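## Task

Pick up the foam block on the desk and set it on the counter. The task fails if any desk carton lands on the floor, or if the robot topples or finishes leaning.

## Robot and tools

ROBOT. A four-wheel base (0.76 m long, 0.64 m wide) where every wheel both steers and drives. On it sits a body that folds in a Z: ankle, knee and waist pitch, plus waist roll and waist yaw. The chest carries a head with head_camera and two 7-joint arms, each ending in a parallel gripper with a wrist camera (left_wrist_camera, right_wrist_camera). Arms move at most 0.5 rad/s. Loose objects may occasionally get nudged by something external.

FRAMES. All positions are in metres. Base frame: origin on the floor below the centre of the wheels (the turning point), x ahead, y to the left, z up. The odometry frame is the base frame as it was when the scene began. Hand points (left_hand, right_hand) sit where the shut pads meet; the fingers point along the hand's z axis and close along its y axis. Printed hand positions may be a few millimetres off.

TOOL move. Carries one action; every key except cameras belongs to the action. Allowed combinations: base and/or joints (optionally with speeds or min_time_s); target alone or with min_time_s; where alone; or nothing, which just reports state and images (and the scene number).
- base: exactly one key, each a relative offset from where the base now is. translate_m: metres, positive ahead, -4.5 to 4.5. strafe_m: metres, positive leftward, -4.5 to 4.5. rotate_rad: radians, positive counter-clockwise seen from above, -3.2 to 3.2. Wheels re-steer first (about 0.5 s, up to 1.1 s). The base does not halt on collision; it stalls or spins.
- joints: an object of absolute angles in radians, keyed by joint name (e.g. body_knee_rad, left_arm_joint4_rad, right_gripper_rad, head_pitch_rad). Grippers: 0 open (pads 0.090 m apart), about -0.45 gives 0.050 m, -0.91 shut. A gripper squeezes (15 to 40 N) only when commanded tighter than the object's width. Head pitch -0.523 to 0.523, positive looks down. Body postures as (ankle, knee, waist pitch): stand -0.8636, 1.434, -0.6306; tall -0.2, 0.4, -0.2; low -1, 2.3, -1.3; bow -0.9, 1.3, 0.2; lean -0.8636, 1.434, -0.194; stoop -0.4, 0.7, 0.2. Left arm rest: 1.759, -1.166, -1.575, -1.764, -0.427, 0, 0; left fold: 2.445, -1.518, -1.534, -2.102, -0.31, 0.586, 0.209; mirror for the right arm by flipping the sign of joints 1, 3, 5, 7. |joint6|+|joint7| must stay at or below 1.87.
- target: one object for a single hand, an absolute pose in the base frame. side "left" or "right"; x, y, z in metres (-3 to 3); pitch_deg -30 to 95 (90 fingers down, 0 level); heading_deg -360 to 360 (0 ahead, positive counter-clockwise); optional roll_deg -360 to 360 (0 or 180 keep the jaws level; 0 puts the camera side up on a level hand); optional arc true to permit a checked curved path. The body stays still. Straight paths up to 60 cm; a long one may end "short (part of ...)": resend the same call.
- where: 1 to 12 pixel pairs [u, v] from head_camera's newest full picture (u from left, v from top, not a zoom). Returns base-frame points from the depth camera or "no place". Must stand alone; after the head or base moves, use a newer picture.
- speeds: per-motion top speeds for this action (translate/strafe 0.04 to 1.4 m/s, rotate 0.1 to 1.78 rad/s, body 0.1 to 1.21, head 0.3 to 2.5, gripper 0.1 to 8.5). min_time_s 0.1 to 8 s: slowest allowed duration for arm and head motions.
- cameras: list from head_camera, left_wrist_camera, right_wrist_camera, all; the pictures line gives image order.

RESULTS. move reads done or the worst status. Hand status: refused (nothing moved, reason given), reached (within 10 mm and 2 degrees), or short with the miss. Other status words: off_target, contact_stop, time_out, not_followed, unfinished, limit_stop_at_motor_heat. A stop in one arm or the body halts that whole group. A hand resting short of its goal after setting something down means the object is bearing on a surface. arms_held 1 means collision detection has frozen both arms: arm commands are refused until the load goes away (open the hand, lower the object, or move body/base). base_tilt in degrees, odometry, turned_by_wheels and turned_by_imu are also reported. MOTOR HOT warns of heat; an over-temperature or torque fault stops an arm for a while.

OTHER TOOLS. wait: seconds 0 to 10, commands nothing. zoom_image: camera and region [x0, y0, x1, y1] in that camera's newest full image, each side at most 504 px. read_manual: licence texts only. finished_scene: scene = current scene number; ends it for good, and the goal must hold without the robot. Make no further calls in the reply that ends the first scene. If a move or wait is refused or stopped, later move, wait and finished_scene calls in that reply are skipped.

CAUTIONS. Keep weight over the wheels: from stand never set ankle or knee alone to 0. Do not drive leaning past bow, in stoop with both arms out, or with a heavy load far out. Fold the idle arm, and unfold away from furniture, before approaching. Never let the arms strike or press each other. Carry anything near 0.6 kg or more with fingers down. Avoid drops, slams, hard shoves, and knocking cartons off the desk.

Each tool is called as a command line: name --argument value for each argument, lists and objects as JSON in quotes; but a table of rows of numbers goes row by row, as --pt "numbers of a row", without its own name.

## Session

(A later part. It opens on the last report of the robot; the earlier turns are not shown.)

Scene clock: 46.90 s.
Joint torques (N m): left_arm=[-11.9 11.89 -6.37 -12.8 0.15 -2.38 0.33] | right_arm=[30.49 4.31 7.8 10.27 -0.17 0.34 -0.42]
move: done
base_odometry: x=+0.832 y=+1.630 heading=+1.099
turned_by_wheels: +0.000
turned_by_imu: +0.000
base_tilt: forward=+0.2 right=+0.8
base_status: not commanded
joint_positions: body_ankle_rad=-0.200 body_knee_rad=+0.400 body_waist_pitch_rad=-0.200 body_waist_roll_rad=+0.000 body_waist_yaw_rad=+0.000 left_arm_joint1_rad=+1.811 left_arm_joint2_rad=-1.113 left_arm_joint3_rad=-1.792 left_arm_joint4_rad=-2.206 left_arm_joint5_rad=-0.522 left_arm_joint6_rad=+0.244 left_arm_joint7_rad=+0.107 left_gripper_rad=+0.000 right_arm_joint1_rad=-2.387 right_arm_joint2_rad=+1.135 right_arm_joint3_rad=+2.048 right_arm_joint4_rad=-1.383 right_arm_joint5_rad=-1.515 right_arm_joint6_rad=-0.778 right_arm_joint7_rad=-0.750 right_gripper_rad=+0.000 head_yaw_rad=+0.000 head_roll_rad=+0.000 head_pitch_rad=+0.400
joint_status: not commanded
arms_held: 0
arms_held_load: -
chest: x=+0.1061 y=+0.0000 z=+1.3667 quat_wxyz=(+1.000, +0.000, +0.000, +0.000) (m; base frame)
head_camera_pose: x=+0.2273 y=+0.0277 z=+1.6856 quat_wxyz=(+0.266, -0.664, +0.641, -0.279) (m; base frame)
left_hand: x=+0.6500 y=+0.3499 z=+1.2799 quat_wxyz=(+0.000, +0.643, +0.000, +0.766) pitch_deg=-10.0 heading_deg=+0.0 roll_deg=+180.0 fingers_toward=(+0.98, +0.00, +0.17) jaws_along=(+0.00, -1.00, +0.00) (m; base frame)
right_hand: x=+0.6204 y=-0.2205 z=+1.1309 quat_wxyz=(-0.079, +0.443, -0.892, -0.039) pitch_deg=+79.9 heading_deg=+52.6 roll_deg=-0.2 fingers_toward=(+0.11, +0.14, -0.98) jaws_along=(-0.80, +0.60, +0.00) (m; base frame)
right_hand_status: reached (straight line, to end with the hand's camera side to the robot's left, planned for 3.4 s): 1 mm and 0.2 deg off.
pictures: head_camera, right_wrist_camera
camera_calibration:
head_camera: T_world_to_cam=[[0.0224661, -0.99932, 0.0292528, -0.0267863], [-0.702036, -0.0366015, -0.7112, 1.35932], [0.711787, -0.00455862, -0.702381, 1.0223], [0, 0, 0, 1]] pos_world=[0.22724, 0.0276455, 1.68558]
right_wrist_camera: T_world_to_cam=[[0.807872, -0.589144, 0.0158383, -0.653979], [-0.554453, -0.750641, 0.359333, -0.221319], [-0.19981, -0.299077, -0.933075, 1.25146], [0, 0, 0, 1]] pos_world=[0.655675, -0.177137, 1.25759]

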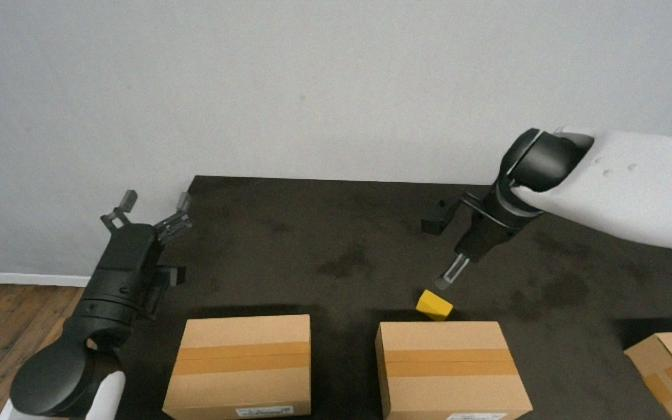

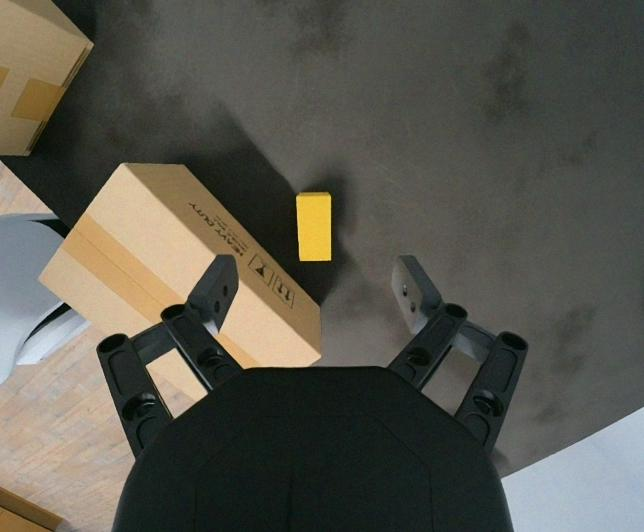

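move --target '{"side":"right","x":0.618,"y":-0.223,"z":0.989,"pitch_deg":80,"heading_deg":53,"roll_deg":0}'

move --joints '{"right_gripper_rad":-0.8}' --cameras '["head_camera","right_wrist_camera"]'

move --target '{"side":"right","x":0.618,"y":-0.223,"z":1.2,"pitch_deg":80,"heading_deg":53,"roll_deg":0}' --cameras '["head_camera","right_wrist_camera"]'

Scene clock: 50.10 s.
Joint torques (N m): left_arm=[-11.87 11.62 -6.26 -12.67 -0.03 -2.37 0.36] | right_arm=[33.39 3.05 8.25 7.96 0.45 0.42 0.18]
move: done
base_odometry: x=+0.832 y=+1.630 heading=+1.099
turned_by_wheels: +0.000
turned_by_imu: +0.000
base_tilt: forward=+0.2 right=+0.8
base_status: not commanded
joint_positions: body_ankle_rad=-0.200 body_knee_rad=+0.400 body_waist_pitch_rad=-0.200 body_waist_roll_rad=+0.000 body_waist_yaw_rad=+0.000 left_arm_joint1_rad=+1.811 left_arm_joint2_rad=-1.113 left_arm_joint3_rad=-1.792 left_arm_joint4_rad=-2.206 left_arm_joint5_rad=-0.522 left_arm_joint6_rad=+0.244 left_arm_joint7_rad=+0.107 left_gripper_rad=+0.000 right_arm_joint1_rad=-2.688 right_arm_joint2_rad=+1.121 right_arm_joint3_rad=+2.062 right_arm_joint4_rad=-1.374 right_arm_joint5_rad=-1.452 right_arm_joint6_rad=-0.620 right_arm_joint7_rad=-0.476 right_gripper_rad=+0.000 head_yaw_rad=+0.000 head_roll_rad=+0.000 head_pitch_rad=+0.400
joint_status: not commanded
arms_held: 0
arms_held_load: -
chest: x=+0.1061 y=+0.0000 z=+1.3667 quat_wxyz=(+1.000, +0.000, +0.000, +0.000) (m; base frame)
head_camera_pose: x=+0.2273 y=+0.0277 z=+1.6856 quat_wxyz=(+0.266, -0.664, +0.641, -0.279) (m; base frame)
left_hand: x=+0.6500 y=+0.3499 z=+1.2799 quat_wxyz=(+0.000, +0.643, +0.000, +0.766) pitch_deg=-10.0 heading_deg=+0.0 roll_deg=+180.0 fingers_toward=(+0.98, +0.00, +0.17) jaws_along=(+0.00, -1.00, +0.00) (m; base frame)
right_hand: x=+0.6175 y=-0.2240 z=+0.9891 quat_wxyz=(-0.077, +0.444, -0.892, -0.039) pitch_deg=+80.0 heading_deg=+53.3 roll_deg=+0.4 fingers_toward=(+0.10, +0.14, -0.98) jaws_along=(-0.80, +0.60, +0.00) (m; base frame)
right_hand_status: reached (straight line, to end with the hand's camera side to the robot's left, planned for 1.0 s): 1 mm and 0.1 deg off.
pictures: none

Scene clock: 51.30 s.
Joint torques (N m): left_arm=[-12.03 12 -6.23 -12.71 0.03 -2.33 0.38] | right_arm=[33.6 3.59 8.2 7.81 0.4 0.43 0.26]
move: off_target
base_odometry: x=+0.832 y=+1.630 heading=+1.099
turned_by_wheels: +0.000
turned_by_imu: +0.000
base_tilt: forward=+0.3 right=+0.8
base_status: not commanded
joint_positions: body_ankle_rad=-0.200 body_knee_rad=+0.400 body_waist_pitch_rad=-0.200 body_waist_roll_rad=+0.000 body_waist_yaw_rad=+0.000 left_arm_joint1_rad=+1.811 left_arm_joint2_rad=-1.113 left_arm_joint3_rad=-1.792 left_arm_joint4_rad=-2.206 left_arm_joint5_rad=-0.522 left_arm_joint6_rad=+0.244 left_arm_joint7_rad=+0.107 left_gripper_rad=+0.000 right_arm_joint1_rad=-2.688 right_arm_joint2_rad=+1.121 right_arm_joint3_rad=+2.062 right_arm_joint4_rad=-1.374 right_arm_joint5_rad=-1.452 right_arm_joint6_rad=-0.620 right_arm_joint7_rad=-0.476 right_gripper_rad=-0.620 head_yaw_rad=+0.000 head_roll_rad=+0.000 head_pitch_rad=+0.400
joint_status: right_gripper_rad off_target (ended at -0.620, target -0.800)
arms_held: 0
arms_held_load: -
chest: x=+0.1061 y=+0.0000 z=+1.3667 quat_wxyz=(+1.000, +0.000, +0.000, +0.000) (m; base frame)
head_camera_pose: x=+0.2273 y=+0.0277 z=+1.6856 quat_wxyz=(+0.266, -0.664, +0.641, -0.279) (m; base frame)
left_hand: x=+0.6500 y=+0.3499 z=+1.2799 quat_wxyz=(+0.000, +0.643, +0.000, +0.766) pitch_deg=-10.0 heading_deg=+0.0 roll_deg=+180.0 fingers_toward=(+0.98, +0.00, +0.17) jaws_along=(+0.00, -1.00, +0.00) (m; base frame)
right_hand: x=+0.6177 y=-0.2239 z=+0.9893 quat_wxyz=(-0.078, +0.444, -0.892, -0.039) pitch_deg=+80.0 heading_deg=+53.2 roll_deg=+0.3 fingers_toward=(+0.10, +0.14, -0.98) jaws_along=(-0.80, +0.60, +0.00) (m; base frame)
pictures: head_camera, right_wrist_camera
camera_calibration:
head_camera: T_world_to_cam=[[0.0224624, -0.99932, 0.0292564, -0.0267945], [-0.701936, -0.0366021, -0.711299, 1.35954], [0.711886, -0.00455862, -0.70228, 1.02217], [0, 0, 0, 1]] pos_world=[0.22724, 0.0276455, 1.68568]
right_wrist_camera: T_world_to_cam=[[0.808328, -0.588563, 0.0141402, -0.649962], [-0.552952, -0.750736, 0.361441, -0.177601], [-0.202115, -0.299981, -0.932288, 1.11822], [0, 0, 0, 1]] pos_world=[0.653186, -0.180431, 1.11588]

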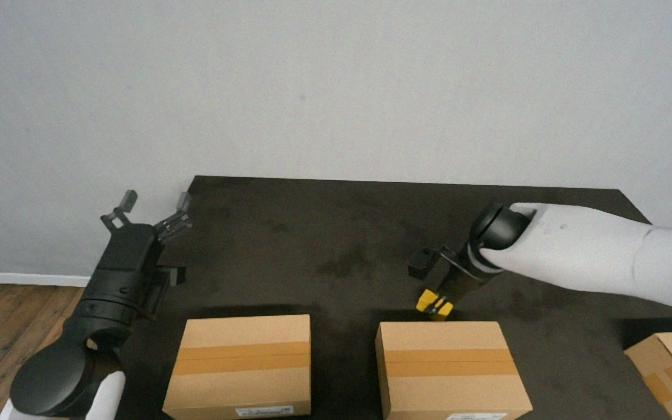

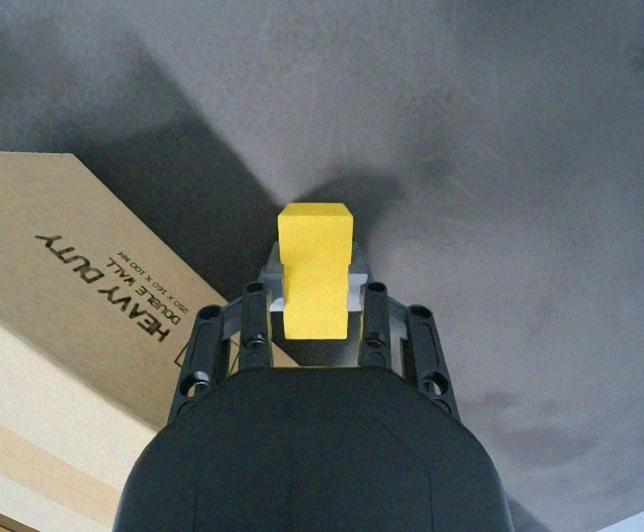

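Scene clock: 53.23 s.
Joint torques (N m): left_arm=[-11.97 11.66 -6.29 -12.78 -0.08 -2.34 0.33] | right_arm=[32.27 4.69 7.11 11.15 -0.19 -0.14 -0.42]
move: done
base_odometry: x=+0.832 y=+1.630 heading=+1.099
turned_by_wheels: +0.000
turned_by_imu: +0.000
base_tilt: forward=+0.2 right=+0.9
base_status: not commanded
joint_positions: body_ankle_rad=-0.200 body_knee_rad=+0.400 body_waist_pitch_rad=-0.200 body_waist_roll_rad=+0.000 body_waist_yaw_rad=+0.000 left_arm_joint1_rad=+1.811 left_arm_joint2_rad=-1.113 left_arm_joint3_rad=-1.792 left_arm_joint4_rad=-2.206 left_arm_joint5_rad=-0.522 left_arm_joint6_rad=+0.244 left_arm_joint7_rad=+0.107 left_gripper_rad=+0.000 right_arm_joint1_rad=-2.271 right_arm_joint2_rad=+1.170 right_arm_joint3_rad=+2.023 right_arm_joint4_rad=-1.316 right_arm_joint5_rad=-1.594 right_arm_joint6_rad=-0.819 right_arm_joint7_rad=-0.963 right_gripper_rad=-0.620 head_yaw_rad=+0.000 head_roll_rad=+0.000 head_pitch_rad=+0.400
joint_status: not commanded
arms_held: 0
arms_held_load: -
chest: x=+0.1061 y=+0.0000 z=+1.3667 quat_wxyz=(+1.000, +0.000, +0.000, +0.000) (m; base frame)
head_camera_pose: x=+0.2273 y=+0.0277 z=+1.6856 quat_wxyz=(+0.266, -0.664, +0.641, -0.279) (m; base frame)
left_hand: x=+0.6500 y=+0.3499 z=+1.2799 quat_wxyz=(+0.000, +0.643, +0.000, +0.766) pitch_deg=-10.0 heading_deg=+0.0 roll_deg=+180.0 fingers_toward=(+0.98, +0.00, +0.17) jaws_along=(+0.00, -1.00, +0.00) (m; base frame)
right_hand: x=+0.6179 y=-0.2232 z=+1.1987 quat_wxyz=(-0.078, +0.444, -0.892, -0.040) pitch_deg=+79.9 heading_deg=+53.8 roll_deg=+0.8 fingers_toward=(+0.10, +0.14, -0.98) jaws_along=(-0.80, +0.60, +0.00) (m; base frame)
right_hand_status: reached (straight line, to end with the hand's camera side to the robot's left, planned for 1.4 s): 1 mm and 0.2 deg off.
pictures: head_camera, right_wrist_camera
camera_calibration:
head_camera: T_world_to_cam=[[0.0224661, -0.99932, 0.0292528, -0.0267863], [-0.702036, -0.0366015, -0.7112, 1.35932], [0.711787, -0.00455862, -0.702381, 1.0223], [0, 0, 0, 1]] pos_world=[0.22724, 0.0276455, 1.68558]
right_wrist_camera: T_world_to_cam=[[0.808838, -0.587897, 0.0126023, -0.650971], [-0.552094, -0.751853, 0.360429, -0.252262], [-0.20242, -0.298487, -0.932701, 1.31474], [0, 0, 0, 1]] pos_world=[0.653388, -0.179936, 1.32538]

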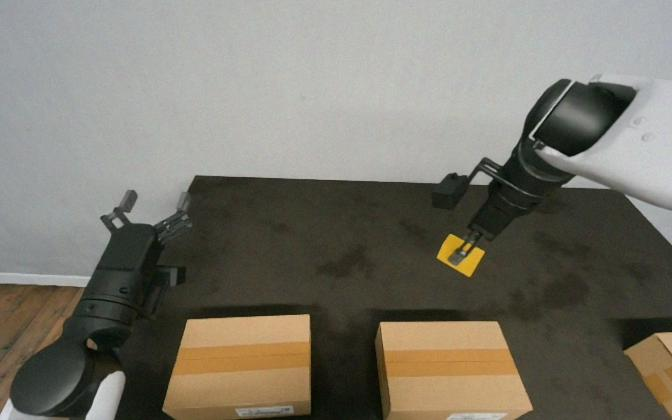

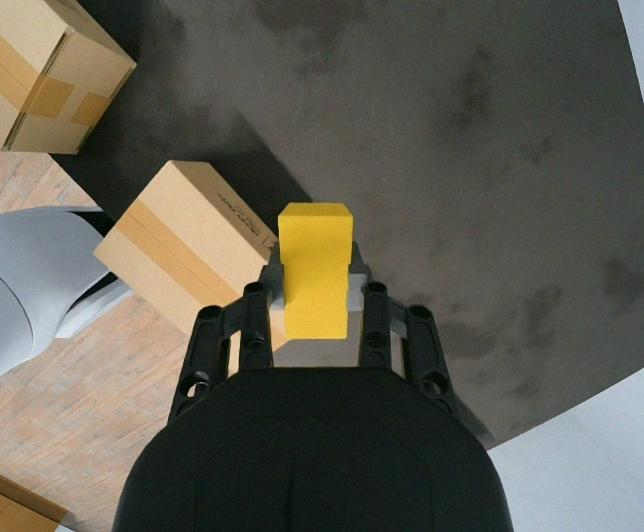

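move --base '{"translate_m":-0.9}' --speeds '{"translate_m":0.8}'

move --base '{"rotate_rad":-3.114}' --speeds '{"rotate_rad":1.4}'

move --base '{"translate_m":2.5}' --speeds '{"translate_m":0.9}' --cameras '["head_camera"]'

move --pt "200 350" --pt "330 350" --pt "330 300" --pt "330 260" --pt "330 390"

Scene clock: 60.23 s.
Joint torques (N m): left_arm=[-12.48 11.94 -6.3 -12.44 0.16 -2.34 0.32] | right_arm=[30.69 5.18 7.37 11.2 -0.14 -0.05 -0.21]
move: done
base_odometry: x=+0.423 y=+0.828 heading=+1.097
turned_by_wheels: -0.002
turned_by_imu: -0.001
base_tilt: forward=+0.2 right=+0.8
base_status: done
joint_positions: body_ankle_rad=-0.200 body_knee_rad=+0.400 body_waist_pitch_rad=-0.200 body_waist_roll_rad=+0.000 body_waist_yaw_rad=+0.000 left_arm_joint1_rad=+1.812 left_arm_joint2_rad=-1.113 left_arm_joint3_rad=-1.793 left_arm_joint4_rad=-2.207 left_arm_joint5_rad=-0.522 left_arm_joint6_rad=+0.245 left_arm_joint7_rad=+0.107 left_gripper_rad=+0.000 right_arm_joint1_rad=-2.269 right_arm_joint2_rad=+1.170 right_arm_joint3_rad=+2.023 right_arm_joint4_rad=-1.316 right_arm_joint5_rad=-1.594 right_arm_joint6_rad=-0.820 right_arm_joint7_rad=-0.964 right_gripper_rad=-0.620 head_yaw_rad=+0.000 head_roll_rad=+0.000 head_pitch_rad=+0.400
joint_status: not commanded
arms_held: 0
arms_held_load: -
chest: x=+0.1058 y=+0.0000 z=+1.3668 quat_wxyz=(+1.000, +0.000, +0.000, +0.000) (m; base frame)
head_camera_pose: x=+0.2267 y=+0.0277 z=+1.6857 quat_wxyz=(+0.266, -0.664, +0.641, -0.279) (m; base frame)
left_hand: x=+0.6495 y=+0.3498 z=+1.2800 quat_wxyz=(+0.000, +0.643, +0.000, +0.766) pitch_deg=-10.0 heading_deg=+0.0 roll_deg=+180.0 fingers_toward=(+0.98, +0.00, +0.17) jaws_along=(+0.00, -1.00, +0.00) (m; base frame)
right_hand: x=+0.6177 y=-0.2232 z=+1.2002 quat_wxyz=(-0.079, +0.444, -0.892, -0.040) pitch_deg=+79.9 heading_deg=+53.2 roll_deg=+0.2 fingers_toward=(+0.11, +0.14, -0.98) jaws_along=(-0.80, +0.60, +0.00) (m; base frame)
pictures: none

Scene clock: 64.47 s.
Joint torques (N m): left_arm=[-12.25 11.55 -6.41 -13.05 0.09 -2.31 0.18] | right_arm=[31.81 4.63 7.42 10.94 0.2 0.13 -0.18]
move: done
base_odometry: x=+0.424 y=+0.827 heading=-2.017
turned_by_wheels: -3.114
turned_by_imu: -3.095
base_tilt: forward=+0.2 right=+0.9
base_status: done
joint_positions: body_ankle_rad=-0.200 body_knee_rad=+0.400 body_waist_pitch_rad=-0.200 body_waist_roll_rad=+0.000 body_waist_yaw_rad=+0.000 left_arm_joint1_rad=+1.811 left_arm_joint2_rad=-1.112 left_arm_joint3_rad=-1.792 left_arm_joint4_rad=-2.206 left_arm_joint5_rad=-0.522 left_arm_joint6_rad=+0.245 left_arm_joint7_rad=+0.108 left_gripper_rad=+0.000 right_arm_joint1_rad=-2.270 right_arm_joint2_rad=+1.170 right_arm_joint3_rad=+2.022 right_arm_joint4_rad=-1.316 right_arm_joint5_rad=-1.595 right_arm_joint6_rad=-0.820 right_arm_joint7_rad=-0.964 right_gripper_rad=-0.620 head_yaw_rad=+0.000 head_roll_rad=+0.000 head_pitch_rad=+0.400
joint_status: not commanded
arms_held: 0
arms_held_load: -
chest: x=+0.1060 y=+0.0000 z=+1.3668 quat_wxyz=(+1.000, +0.000, +0.000, +0.000) (m; base frame)
head_camera_pose: x=+0.2270 y=+0.0275 z=+1.6857 quat_wxyz=(+0.266, -0.663, +0.641, -0.279) (m; base frame)
left_hand: x=+0.6501 y=+0.3499 z=+1.2800 quat_wxyz=(+0.000, +0.643, +0.000, +0.766) pitch_deg=-10.0 heading_deg=+0.0 roll_deg=+180.0 fingers_toward=(+0.98, +0.00, +0.17) jaws_along=(+0.00, -1.00, +0.00) (m; base frame)
right_hand: x=+0.6178 y=-0.2238 z=+1.1995 quat_wxyz=(-0.078, +0.444, -0.892, -0.039) pitch_deg=+80.0 heading_deg=+53.3 roll_deg=+0.4 fingers_toward=(+0.10, +0.14, -0.98) jaws_along=(-0.80, +0.60, +0.00) (m; base frame)
pictures: none

Scene clock: 70.77 s.
Joint torques (N m): left_arm=[-12.28 11.89 -6.25 -12.54 0.02 -2.37 0.17] | right_arm=[31.51 4.66 7.53 10.92 -0.03 0.06 -0.23]
move: done
base_odometry: x=-0.644 y=-1.433 heading=-2.012
turned_by_wheels: +0.005
turned_by_imu: +0.001
base_tilt: forward=+0.2 right=+0.9
base_status: done
joint_positions: body_ankle_rad=-0.200 body_knee_rad=+0.400 body_waist_pitch_rad=-0.200 body_waist_roll_rad=+0.000 body_waist_yaw_rad=+0.000 left_arm_joint1_rad=+1.811 left_arm_joint2_rad=-1.112 left_arm_joint3_rad=-1.792 left_arm_joint4_rad=-2.206 left_arm_joint5_rad=-0.522 left_arm_joint6_rad=+0.245 left_arm_joint7_rad=+0.108 left_gripper_rad=+0.000 right_arm_joint1_rad=-2.270 right_arm_joint2_rad=+1.171 right_arm_joint3_rad=+2.023 right_arm_joint4_rad=-1.316 right_arm_joint5_rad=-1.595 right_arm_joint6_rad=-0.820 right_arm_joint7_rad=-0.964 right_gripper_rad=-0.620 head_yaw_rad=+0.000 head_roll_rad=+0.000 head_pitch_rad=+0.400
joint_status: not commanded
arms_held: 0
arms_held_load: -
chest: x=+0.1062 y=+0.0000 z=+1.3667 quat_wxyz=(+1.000, +0.000, +0.000, +0.000) (m; base frame)
head_camera_pose: x=+0.2274 y=+0.0276 z=+1.6856 quat_wxyz=(+0.266, -0.664, +0.641, -0.279) (m; base frame)
left_hand: x=+0.6501 y=+0.3499 z=+1.2801 quat_wxyz=(+0.000, +0.643, +0.000, +0.766) pitch_deg=-10.0 heading_deg=+0.0 roll_deg=+180.0 fingers_toward=(+0.98, +0.00, +0.17) jaws_along=(+0.00, -1.00, +0.00) (m; base frame)
right_hand: x=+0.6179 y=-0.2234 z=+1.1993 quat_wxyz=(-0.078, +0.444, -0.892, -0.039) pitch_deg=+80.0 heading_deg=+53.3 roll_deg=+0.4 fingers_toward=(+0.10, +0.14, -0.98) jaws_along=(-0.80, +0.60, +0.00) (m; base frame)
pictures: head_camera
camera_calibration:
head_camera: T_world_to_cam=[[0.0223313, -0.999323, 0.0292523, -0.026757], [-0.702142, -0.0365058, -0.711101, 1.35925], [0.711687, -0.0046595, -0.702481, 1.02242], [0, 0, 0, 1]] pos_world=[0.22734, 0.0276455, 1.68558]

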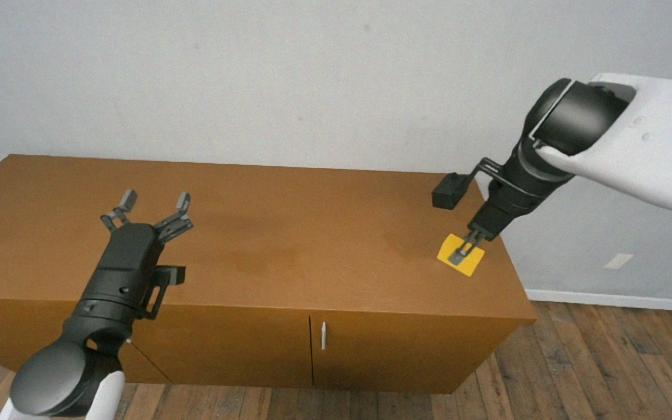

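Scene clock: 70.77 s.
Joint torques (N m): left_arm=[-12.28 11.89 -6.25 -12.54 0.02 -2.37 0.17] | right_arm=[31.51 4.66 7.53 10.92 -0.03 0.06 -0.23]
base_odometry: x=-0.644 y=-1.433 heading=-2.012
turned_by_wheels: +0.000
turned_by_imu: +0.000
base_tilt: forward=+0.2 right=+0.9
where, head_camera: pixel (200, 350): x +0.661, y +0.467, z +0.561; pixel (330, 350): x +0.660, y +0.024, z +0.602; pixel (330, 300): x +0.663, y +0.029, z +0.920; pixel (330, 260): x +0.790, y +0.034, z +0.924; pixel (330, 390): x +0.704, y +0.015, z +0.030. By the robot's depth camera.
base_status: done
joint_positions: body_ankle_rad=-0.200 body_knee_rad=+0.400 body_waist_pitch_rad=-0.200 body_waist_roll_rad=+0.000 body_waist_yaw_rad=+0.000 left_arm_joint1_rad=+1.811 left_arm_joint2_rad=-1.112 left_arm_joint3_rad=-1.792 left_arm_joint4_rad=-2.206 left_arm_joint5_rad=-0.522 left_arm_joint6_rad=+0.245 left_arm_joint7_rad=+0.108 left_gripper_rad=+0.000 right_arm_joint1_rad=-2.270 right_arm_joint2_rad=+1.171 right_arm_joint3_rad=+2.023 right_arm_joint4_rad=-1.316 right_arm_joint5_rad=-1.595 right_arm_joint6_rad=-0.820 right_arm_joint7_rad=-0.964 right_gripper_rad=-0.620 head_yaw_rad=+0.000 head_roll_rad=+0.000 head_pitch_rad=+0.400
joint_status: not commanded
arms_held: 0
arms_held_load: -
chest: x=+0.1062 y=+0.0000 z=+1.3667 quat_wxyz=(+1.000, +0.000, +0.000, +0.000) (m; base frame)
head_camera_pose: x=+0.2274 y=+0.0276 z=+1.6856 quat_wxyz=(+0.266, -0.664, +0.641, -0.279) (m; base frame)
left_hand: x=+0.6501 y=+0.3499 z=+1.2801 quat_wxyz=(+0.000, +0.643, +0.000, +0.766) pitch_deg=-10.0 heading_deg=+0.0 roll_deg=+180.0 fingers_toward=(+0.98, +0.00, +0.17) jaws_along=(+0.00, -1.00, +0.00) (m; base frame)
right_hand: x=+0.6179 y=-0.2234 z=+1.1993 quat_wxyz=(-0.078, +0.444, -0.892, -0.039) pitch_deg=+80.0 heading_deg=+53.3 roll_deg=+0.4 fingers_toward=(+0.10, +0.14, -0.98) jaws_along=(-0.80, +0.60, +0.00) (m; base frame)
pictures: none

move --base '{"translate_m":0.18}'

move --target '{"side":"right","x":0.63,"y":-0.2,"z":0.96,"pitch_deg":80,"heading_deg":53,"roll_deg":0}' --cameras '["head_camera","right_wrist_camera"]'

move --pt "370 330" --pt "420 270" --pt "500 300" --pt "370 300"

zoom_image --camera "head_camera" --region '[370, 240, 490, 340]'

Scene clock: 74.90 s.
Joint torques (N m): left_arm=[-12.04 11.74 -6.14 -12.61 0.08 -2.35 0.18] | right_arm=[31.6 3.95 7.45 11.12 0.28 0.06 -0.25]
move: done
base_odometry: x=-0.720 y=-1.596 heading=-2.011
turned_by_wheels: +0.001
turned_by_imu: +0.000
base_tilt: forward=+0.2 right=+0.9
base_status: done
joint_positions: body_ankle_rad=-0.200 body_knee_rad=+0.400 body_waist_pitch_rad=-0.200 body_waist_roll_rad=+0.000 body_waist_yaw_rad=+0.000 left_arm_joint1_rad=+1.811 left_arm_joint2_rad=-1.112 left_arm_joint3_rad=-1.792 left_arm_joint4_rad=-2.206 left_arm_joint5_rad=-0.522 left_arm_joint6_rad=+0.245 left_arm_joint7_rad=+0.108 left_gripper_rad=+0.000 right_arm_joint1_rad=-2.270 right_arm_joint2_rad=+1.171 right_arm_joint3_rad=+2.023 right_arm_joint4_rad=-1.316 right_arm_joint5_rad=-1.595 right_arm_joint6_rad=-0.820 right_arm_joint7_rad=-0.964 right_gripper_rad=-0.620 head_yaw_rad=+0.000 head_roll_rad=+0.000 head_pitch_rad=+0.400
joint_status: not commanded
arms_held: 0
arms_held_load: -
chest: x=+0.1061 y=+0.0000 z=+1.3667 quat_wxyz=(+1.000, +0.000, +0.000, +0.000) (m; base frame)
head_camera_pose: x=+0.2273 y=+0.0276 z=+1.6856 quat_wxyz=(+0.266, -0.664, +0.641, -0.279) (m; base frame)
left_hand: x=+0.6501 y=+0.3500 z=+1.2799 quat_wxyz=(+0.000, +0.643, +0.000, +0.766) pitch_deg=-10.0 heading_deg=+0.0 roll_deg=+180.0 fingers_toward=(+0.98, +0.00, +0.17) jaws_along=(+0.00, -1.00, +0.00) (m; base frame)
right_hand: x=+0.6177 y=-0.2234 z=+1.1990 quat_wxyz=(-0.077, +0.444, -0.892, -0.039) pitch_deg=+80.0 heading_deg=+53.5 roll_deg=+0.5 fingers_toward=(+0.10, +0.14, -0.98) jaws_along=(-0.80, +0.60, +0.00) (m; base frame)
pictures: none

Scene clock: 77.00 s.
Joint torques (N m): left_arm=[-12.26 11.6 -6.36 -12.71 0.07 -2.34 0.15] | right_arm=[34.85 2.27 7.9 8.1 0.5 0.42 0.25]
move: done
base_odometry: x=-0.720 y=-1.596 heading=-2.011
turned_by_wheels: +0.000
turned_by_imu: +0.000
base_tilt: forward=+0.2 right=+0.9
base_status: not commanded
joint_positions: body_ankle_rad=-0.200 body_knee_rad=+0.400 body_waist_pitch_rad=-0.200 body_waist_roll_rad=+0.000 body_waist_yaw_rad=+0.000 left_arm_joint1_rad=+1.811 left_arm_joint2_rad=-1.112 left_arm_joint3_rad=-1.792 left_arm_joint4_rad=-2.206 left_arm_joint5_rad=-0.522 left_arm_joint6_rad=+0.245 left_arm_joint7_rad=+0.108 left_gripper_rad=+0.000 right_arm_joint1_rad=-2.798 right_arm_joint2_rad=+1.195 right_arm_joint3_rad=+2.097 right_arm_joint4_rad=-1.274 right_arm_joint5_rad=-1.419 right_arm_joint6_rad=-0.612 right_arm_joint7_rad=-0.449 right_gripper_rad=-0.620 head_yaw_rad=+0.000 head_roll_rad=+0.000 head_pitch_rad=+0.400
joint_status: not commanded
arms_held: 0
arms_held_load: -
chest: x=+0.1061 y=+0.0000 z=+1.3667 quat_wxyz=(+1.000, +0.000, +0.000, +0.000) (m; base frame)
head_camera_pose: x=+0.2273 y=+0.0276 z=+1.6856 quat_wxyz=(+0.266, -0.664, +0.641, -0.279) (m; base frame)
left_hand: x=+0.6501 y=+0.3500 z=+1.2799 quat_wxyz=(+0.000, +0.643, +0.000, +0.766) pitch_deg=-10.0 heading_deg=+0.0 roll_deg=+180.0 fingers_toward=(+0.98, +0.00, +0.17) jaws_along=(+0.00, -1.00, +0.00) (m; base frame)
right_hand: x=+0.6296 y=-0.2012 z=+0.9601 quat_wxyz=(-0.077, +0.444, -0.892, -0.039) pitch_deg=+80.1 heading_deg=+53.2 roll_deg=+0.3 fingers_toward=(+0.10, +0.14, -0.98) jaws_along=(-0.80, +0.60, +0.00) (m; base frame)
right_hand_status: reached (straight line, to end with the hand's camera side to the robot's left, planned for 1.6 s): 1 mm and 0.1 deg off.
pictures: head_camera, right_wrist_camera
camera_calibration:
head_camera: T_world_to_cam=[[0.0223211, -0.999323, 0.0292568, -0.026763], [-0.701941, -0.0365032, -0.711299, 1.35954], [0.711886, -0.00465953, -0.70228, 1.02218], [0, 0, 0, 1]] pos_world=[0.22724, 0.0276455, 1.68568]
right_wrist_camera: T_world_to_cam=[[0.808455, -0.588388, 0.0141557, -0.645902], [-0.55262, -0.750595, 0.362241, -0.144321], [-0.202513, -0.300678, -0.931977, 1.09998], [0, 0, 0, 1]] pos_world=[0.665188, -0.157627, 1.08658]

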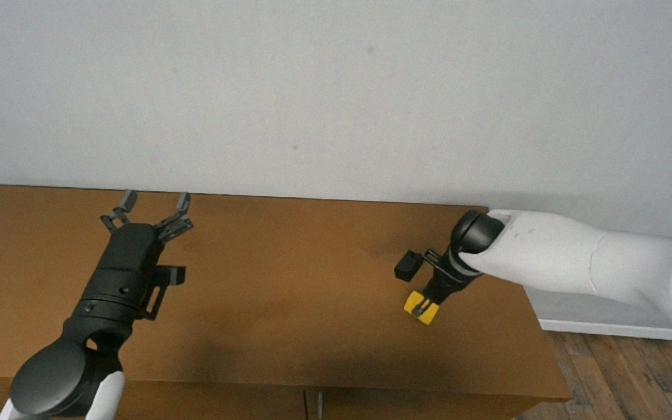

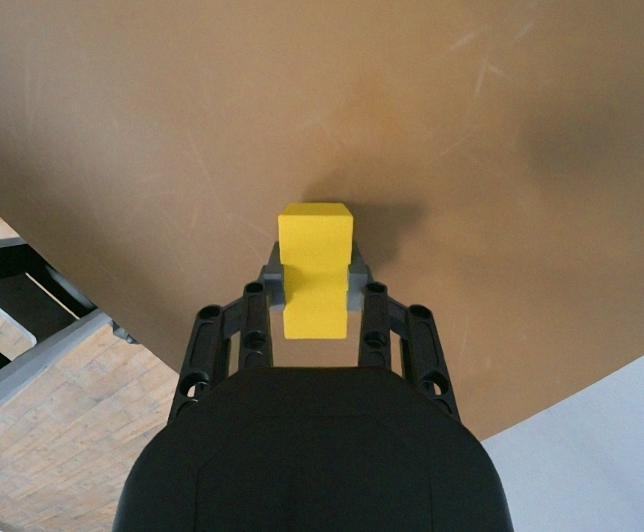

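Scene clock: 77.00 s.
Joint torques (N m): left_arm=[-12.26 11.6 -6.36 -12.71 0.07 -2.34 0.15] | right_arm=[34.85 2.27 7.9 8.1 0.5 0.42 0.25]
base_odometry: x=-0.720 y=-1.596 heading=-2.011
turned_by_wheels: +0.000
turned_by_imu: +0.000
base_tilt: forward=+0.2 right=+0.9
where, head_camera: pixel (370, 330): x +0.586, y -0.072, z +0.918; pixel (420, 270): x +0.768, y -0.225, z +0.921; pixel (500, 300): x +0.683, y -0.428, z +0.916; pixel (370, 300): x +0.666, y -0.076, z +0.922. By the robot's depth camera.
base_status: not commanded
joint_positions: body_ankle_rad=-0.200 body_knee_rad=+0.400 body_waist_pitch_rad=-0.200 body_waist_roll_rad=+0.000 body_waist_yaw_rad=+0.000 left_arm_joint1_rad=+1.811 left_arm_joint2_rad=-1.112 left_arm_joint3_rad=-1.792 left_arm_joint4_rad=-2.206 left_arm_joint5_rad=-0.522 left_arm_joint6_rad=+0.245 left_arm_joint7_rad=+0.108 left_gripper_rad=+0.000 right_arm_joint1_rad=-2.798 right_arm_joint2_rad=+1.195 right_arm_joint3_rad=+2.097 right_arm_joint4_rad=-1.274 right_arm_joint5_rad=-1.419 right_arm_joint6_rad=-0.612 right_arm_joint7_rad=-0.449 right_gripper_rad=-0.620 head_yaw_rad=+0.000 head_roll_rad=+0.000 head_pitch_rad=+0.400
joint_status: not commanded
arms_held: 0
arms_held_load: -
chest: x=+0.1061 y=+0.0000 z=+1.3667 quat_wxyz=(+1.000, +0.000, +0.000, +0.000) (m; base frame)
head_camera_pose: x=+0.2273 y=+0.0276 z=+1.6856 quat_wxyz=(+0.266, -0.664, +0.641, -0.279) (m; base frame)
left_hand: x=+0.6501 y=+0.3500 z=+1.2799 quat_wxyz=(+0.000, +0.643, +0.000, +0.766) pitch_deg=-10.0 heading_deg=+0.0 roll_deg=+180.0 fingers_toward=(+0.98, +0.00, +0.17) jaws_along=(+0.00, -1.00, +0.00) (m; base frame)
right_hand: x=+0.6296 y=-0.2012 z=+0.9601 quat_wxyz=(-0.077, +0.444, -0.892, -0.039) pitch_deg=+80.1 heading_deg=+53.2 roll_deg=+0.3 fingers_toward=(+0.10, +0.14, -0.98) jaws_along=(-0.80, +0.60, +0.00) (m; base frame)
right_hand_status: reached (straight line, to end with the hand's camera side to the robot's left, planned for 1.6 s): 1 mm and 0.1 deg off.
pictures: none

Scaled by 4.200.

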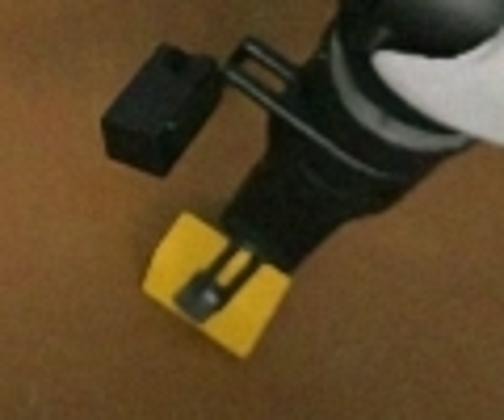

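Counter ≈.919, so target .945.

move --target '{"side":"right","x":0.63,"y":-0.2,"z":0.945,"pitch_deg":80,"heading_deg":53,"roll_deg":0}'

move --joints '{"right_gripper_rad":-0.3}'

move --target '{"side":"right","x":0.63,"y":-0.2,"z":1.1,"pitch_deg":80,"heading_deg":53,"roll_deg":0}' --cameras '["head_camera"]'

Scene clock: 79.10 s.
Joint torques (N m): left_arm=[-11.93 11.66 -6.3 -12.72 -0.04 -2.35 0.16] | right_arm=[31.58 2.94 7.24 7.28 0.31 0.59 0.45]
move: done
base_odometry: x=-0.720 y=-1.596 heading=-2.011
turned_by_wheels: +0.000
turned_by_imu: +0.000
base_tilt: forward=+0.2 right=+0.8
base_status: not commanded
joint_positions: body_ankle_rad=-0.200 body_knee_rad=+0.400 body_waist_pitch_rad=-0.200 body_waist_roll_rad=+0.000 body_waist_yaw_rad=+0.000 left_arm_joint1_rad=+1.811 left_arm_joint2_rad=-1.112 left_arm_joint3_rad=-1.792 left_arm_joint4_rad=-2.206 left_arm_joint5_rad=-0.522 left_arm_joint6_rad=+0.245 left_arm_joint7_rad=+0.108 left_gripper_rad=+0.000 right_arm_joint1_rad=-2.829 right_arm_joint2_rad=+1.201 right_arm_joint3_rad=+2.099 right_arm_joint4_rad=-1.251 right_arm_joint5_rad=-1.419 right_arm_joint6_rad=-0.595 right_arm_joint7_rad=-0.436 right_gripper_rad=-0.619 head_yaw_rad=+0.000 head_roll_rad=+0.000 head_pitch_rad=+0.400
joint_status: not commanded
arms_held: 0
arms_held_load: -
chest: x=+0.1061 y=+0.0000 z=+1.3667 quat_wxyz=(+1.000, +0.000, +0.000, +0.000) (m; base frame)
head_camera_pose: x=+0.2273 y=+0.0276 z=+1.6856 quat_wxyz=(+0.266, -0.664, +0.641, -0.279) (m; base frame)
left_hand: x=+0.6501 y=+0.3500 z=+1.2799 quat_wxyz=(+0.000, +0.643, +0.000, +0.766) pitch_deg=-10.0 heading_deg=+0.0 roll_deg=+180.0 fingers_toward=(+0.98, +0.00, +0.17) jaws_along=(+0.00, -1.00, +0.00) (m; base frame)
right_hand: x=+0.6328 y=-0.2015 z=+0.9490 quat_wxyz=(-0.081, +0.443, -0.892, -0.038) pitch_deg=+79.8 heading_deg=+51.4 roll_deg=-1.4 fingers_toward=(+0.11, +0.14, -0.98) jaws_along=(-0.80, +0.60, +0.00) (m; base frame)
right_hand_status: reached (straight line, to end with the hand's camera side to the robot's left, planned for 0.3 s): 5 mm and 0.4 deg off.
pictures: none

Scene clock: 80.00 s.
Joint torques (N m): left_arm=[-11.84 11.15 -6.34 -12.69 0.01 -2.27 0.13] | right_arm=[35.03 2.35 7.2 7.69 0.32 0.45 0.2]
move: done
base_odometry: x=-0.720 y=-1.596 heading=-2.011
turned_by_wheels: +0.000
turned_by_imu: +0.000
base_tilt: forward=+0.2 right=+1.0
base_status: not commanded
joint_positions: body_ankle_rad=-0.200 body_knee_rad=+0.400 body_waist_pitch_rad=-0.200 body_waist_roll_rad=+0.000 body_waist_yaw_rad=+0.000 left_arm_joint1_rad=+1.811 left_arm_joint2_rad=-1.112 left_arm_joint3_rad=-1.792 left_arm_joint4_rad=-2.206 left_arm_joint5_rad=-0.522 left_arm_joint6_rad=+0.245 left_arm_joint7_rad=+0.108 left_gripper_rad=+0.000 right_arm_joint1_rad=-2.835 right_arm_joint2_rad=+1.203 right_arm_joint3_rad=+2.099 right_arm_joint4_rad=-1.252 right_arm_joint5_rad=-1.419 right_arm_joint6_rad=-0.594 right_arm_joint7_rad=-0.436 right_gripper_rad=-0.301 head_yaw_rad=+0.000 head_roll_rad=+0.000 head_pitch_rad=+0.400
joint_status: all done
arms_held: 0
arms_held_load: -
chest: x=+0.1061 y=+0.0000 z=+1.3667 quat_wxyz=(+1.000, +0.000, +0.000, +0.000) (m; base frame)
head_camera_pose: x=+0.2273 y=+0.0276 z=+1.6856 quat_wxyz=(+0.266, -0.664, +0.641, -0.279) (m; base frame)
left_hand: x=+0.6501 y=+0.3500 z=+1.2799 quat_wxyz=(+0.000, +0.643, +0.000, +0.766) pitch_deg=-10.0 heading_deg=+0.0 roll_deg=+180.0 fingers_toward=(+0.98, +0.00, +0.17) jaws_along=(+0.00, -1.00, +0.00) (m; base frame)
right_hand: x=+0.6302 y=-0.2008 z=+0.9457 quat_wxyz=(-0.078, +0.444, -0.892, -0.039) pitch_deg=+80.0 heading_deg=+53.0 roll_deg=+0.1 fingers_toward=(+0.10, +0.14, -0.98) jaws_along=(-0.80, +0.60, +0.00) (m; base frame)
pictures: none

Scene clock: 81.57 s.
Joint torques (N m): left_arm=[-12.11 11.57 -6.32 -12.58 0.02 -2.32 0.21] | right_arm=[34.39 3.04 7.85 9.42 -0.32 -0.07 -0.38]
move: done
base_odometry: x=-0.720 y=-1.596 heading=-2.011
turned_by_wheels: +0.000
turned_by_imu: +0.000
base_tilt: forward=+0.2 right=+0.8
base_status: not commanded
joint_positions: body_ankle_rad=-0.200 body_knee_rad=+0.400 body_waist_pitch_rad=-0.200 body_waist_roll_rad=+0.000 body_waist_yaw_rad=+0.000 left_arm_joint1_rad=+1.811 left_arm_joint2_rad=-1.112 left_arm_joint3_rad=-1.792 left_arm_joint4_rad=-2.206 left_arm_joint5_rad=-0.522 left_arm_joint6_rad=+0.245 left_arm_joint7_rad=+0.108 left_gripper_rad=+0.000 right_arm_joint1_rad=-2.487 right_arm_joint2_rad=+1.175 right_arm_joint3_rad=+2.089 right_arm_joint4_rad=-1.342 right_arm_joint5_rad=-1.467 right_arm_joint6_rad=-0.772 right_arm_joint7_rad=-0.671 right_gripper_rad=-0.300 head_yaw_rad=+0.000 head_roll_rad=+0.000 head_pitch_rad=+0.400
joint_status: not commanded
arms_held: 0
arms_held_load: -
chest: x=+0.1061 y=+0.0000 z=+1.3667 quat_wxyz=(+1.000, +0.000, +0.000, +0.000) (m; base frame)
head_camera_pose: x=+0.2273 y=+0.0276 z=+1.6856 quat_wxyz=(+0.266, -0.664, +0.641, -0.279) (m; base frame)
left_hand: x=+0.6501 y=+0.3500 z=+1.2799 quat_wxyz=(+0.000, +0.643, +0.000, +0.766) pitch_deg=-10.0 heading_deg=+0.0 roll_deg=+180.0 fingers_toward=(+0.98, +0.00, +0.17) jaws_along=(+0.00, -1.00, +0.00) (m; base frame)
right_hand: x=+0.6299 y=-0.2003 z=+1.0991 quat_wxyz=(-0.078, +0.444, -0.892, -0.040) pitch_deg=+79.9 heading_deg=+53.4 roll_deg=+0.5 fingers_toward=(+0.10, +0.14, -0.98) jaws_along=(-0.80, +0.60, +0.00) (m; base frame)
right_hand_status: reached (straight line, to end with the hand's camera side to the robot's left, planned for 1.1 s): 1 mm and 0.2 deg off.
pictures: head_camera
camera_calibration:
head_camera: T_world_to_cam=[[0.0223248, -0.999323, 0.0292532, -0.0267548], [-0.702041, -0.0365025, -0.7112, 1.35932], [0.711786, -0.00465954, -0.702381, 1.0223], [0, 0, 0, 1]] pos_world=[0.22724, 0.0276455, 1.68558]

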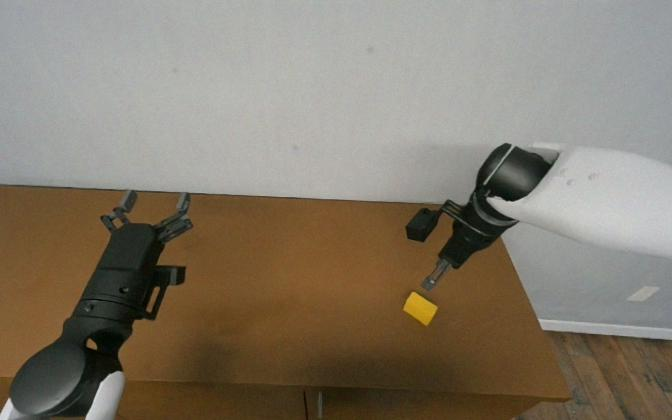

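finished_scene --scene 2

The scene is finished: the task was done.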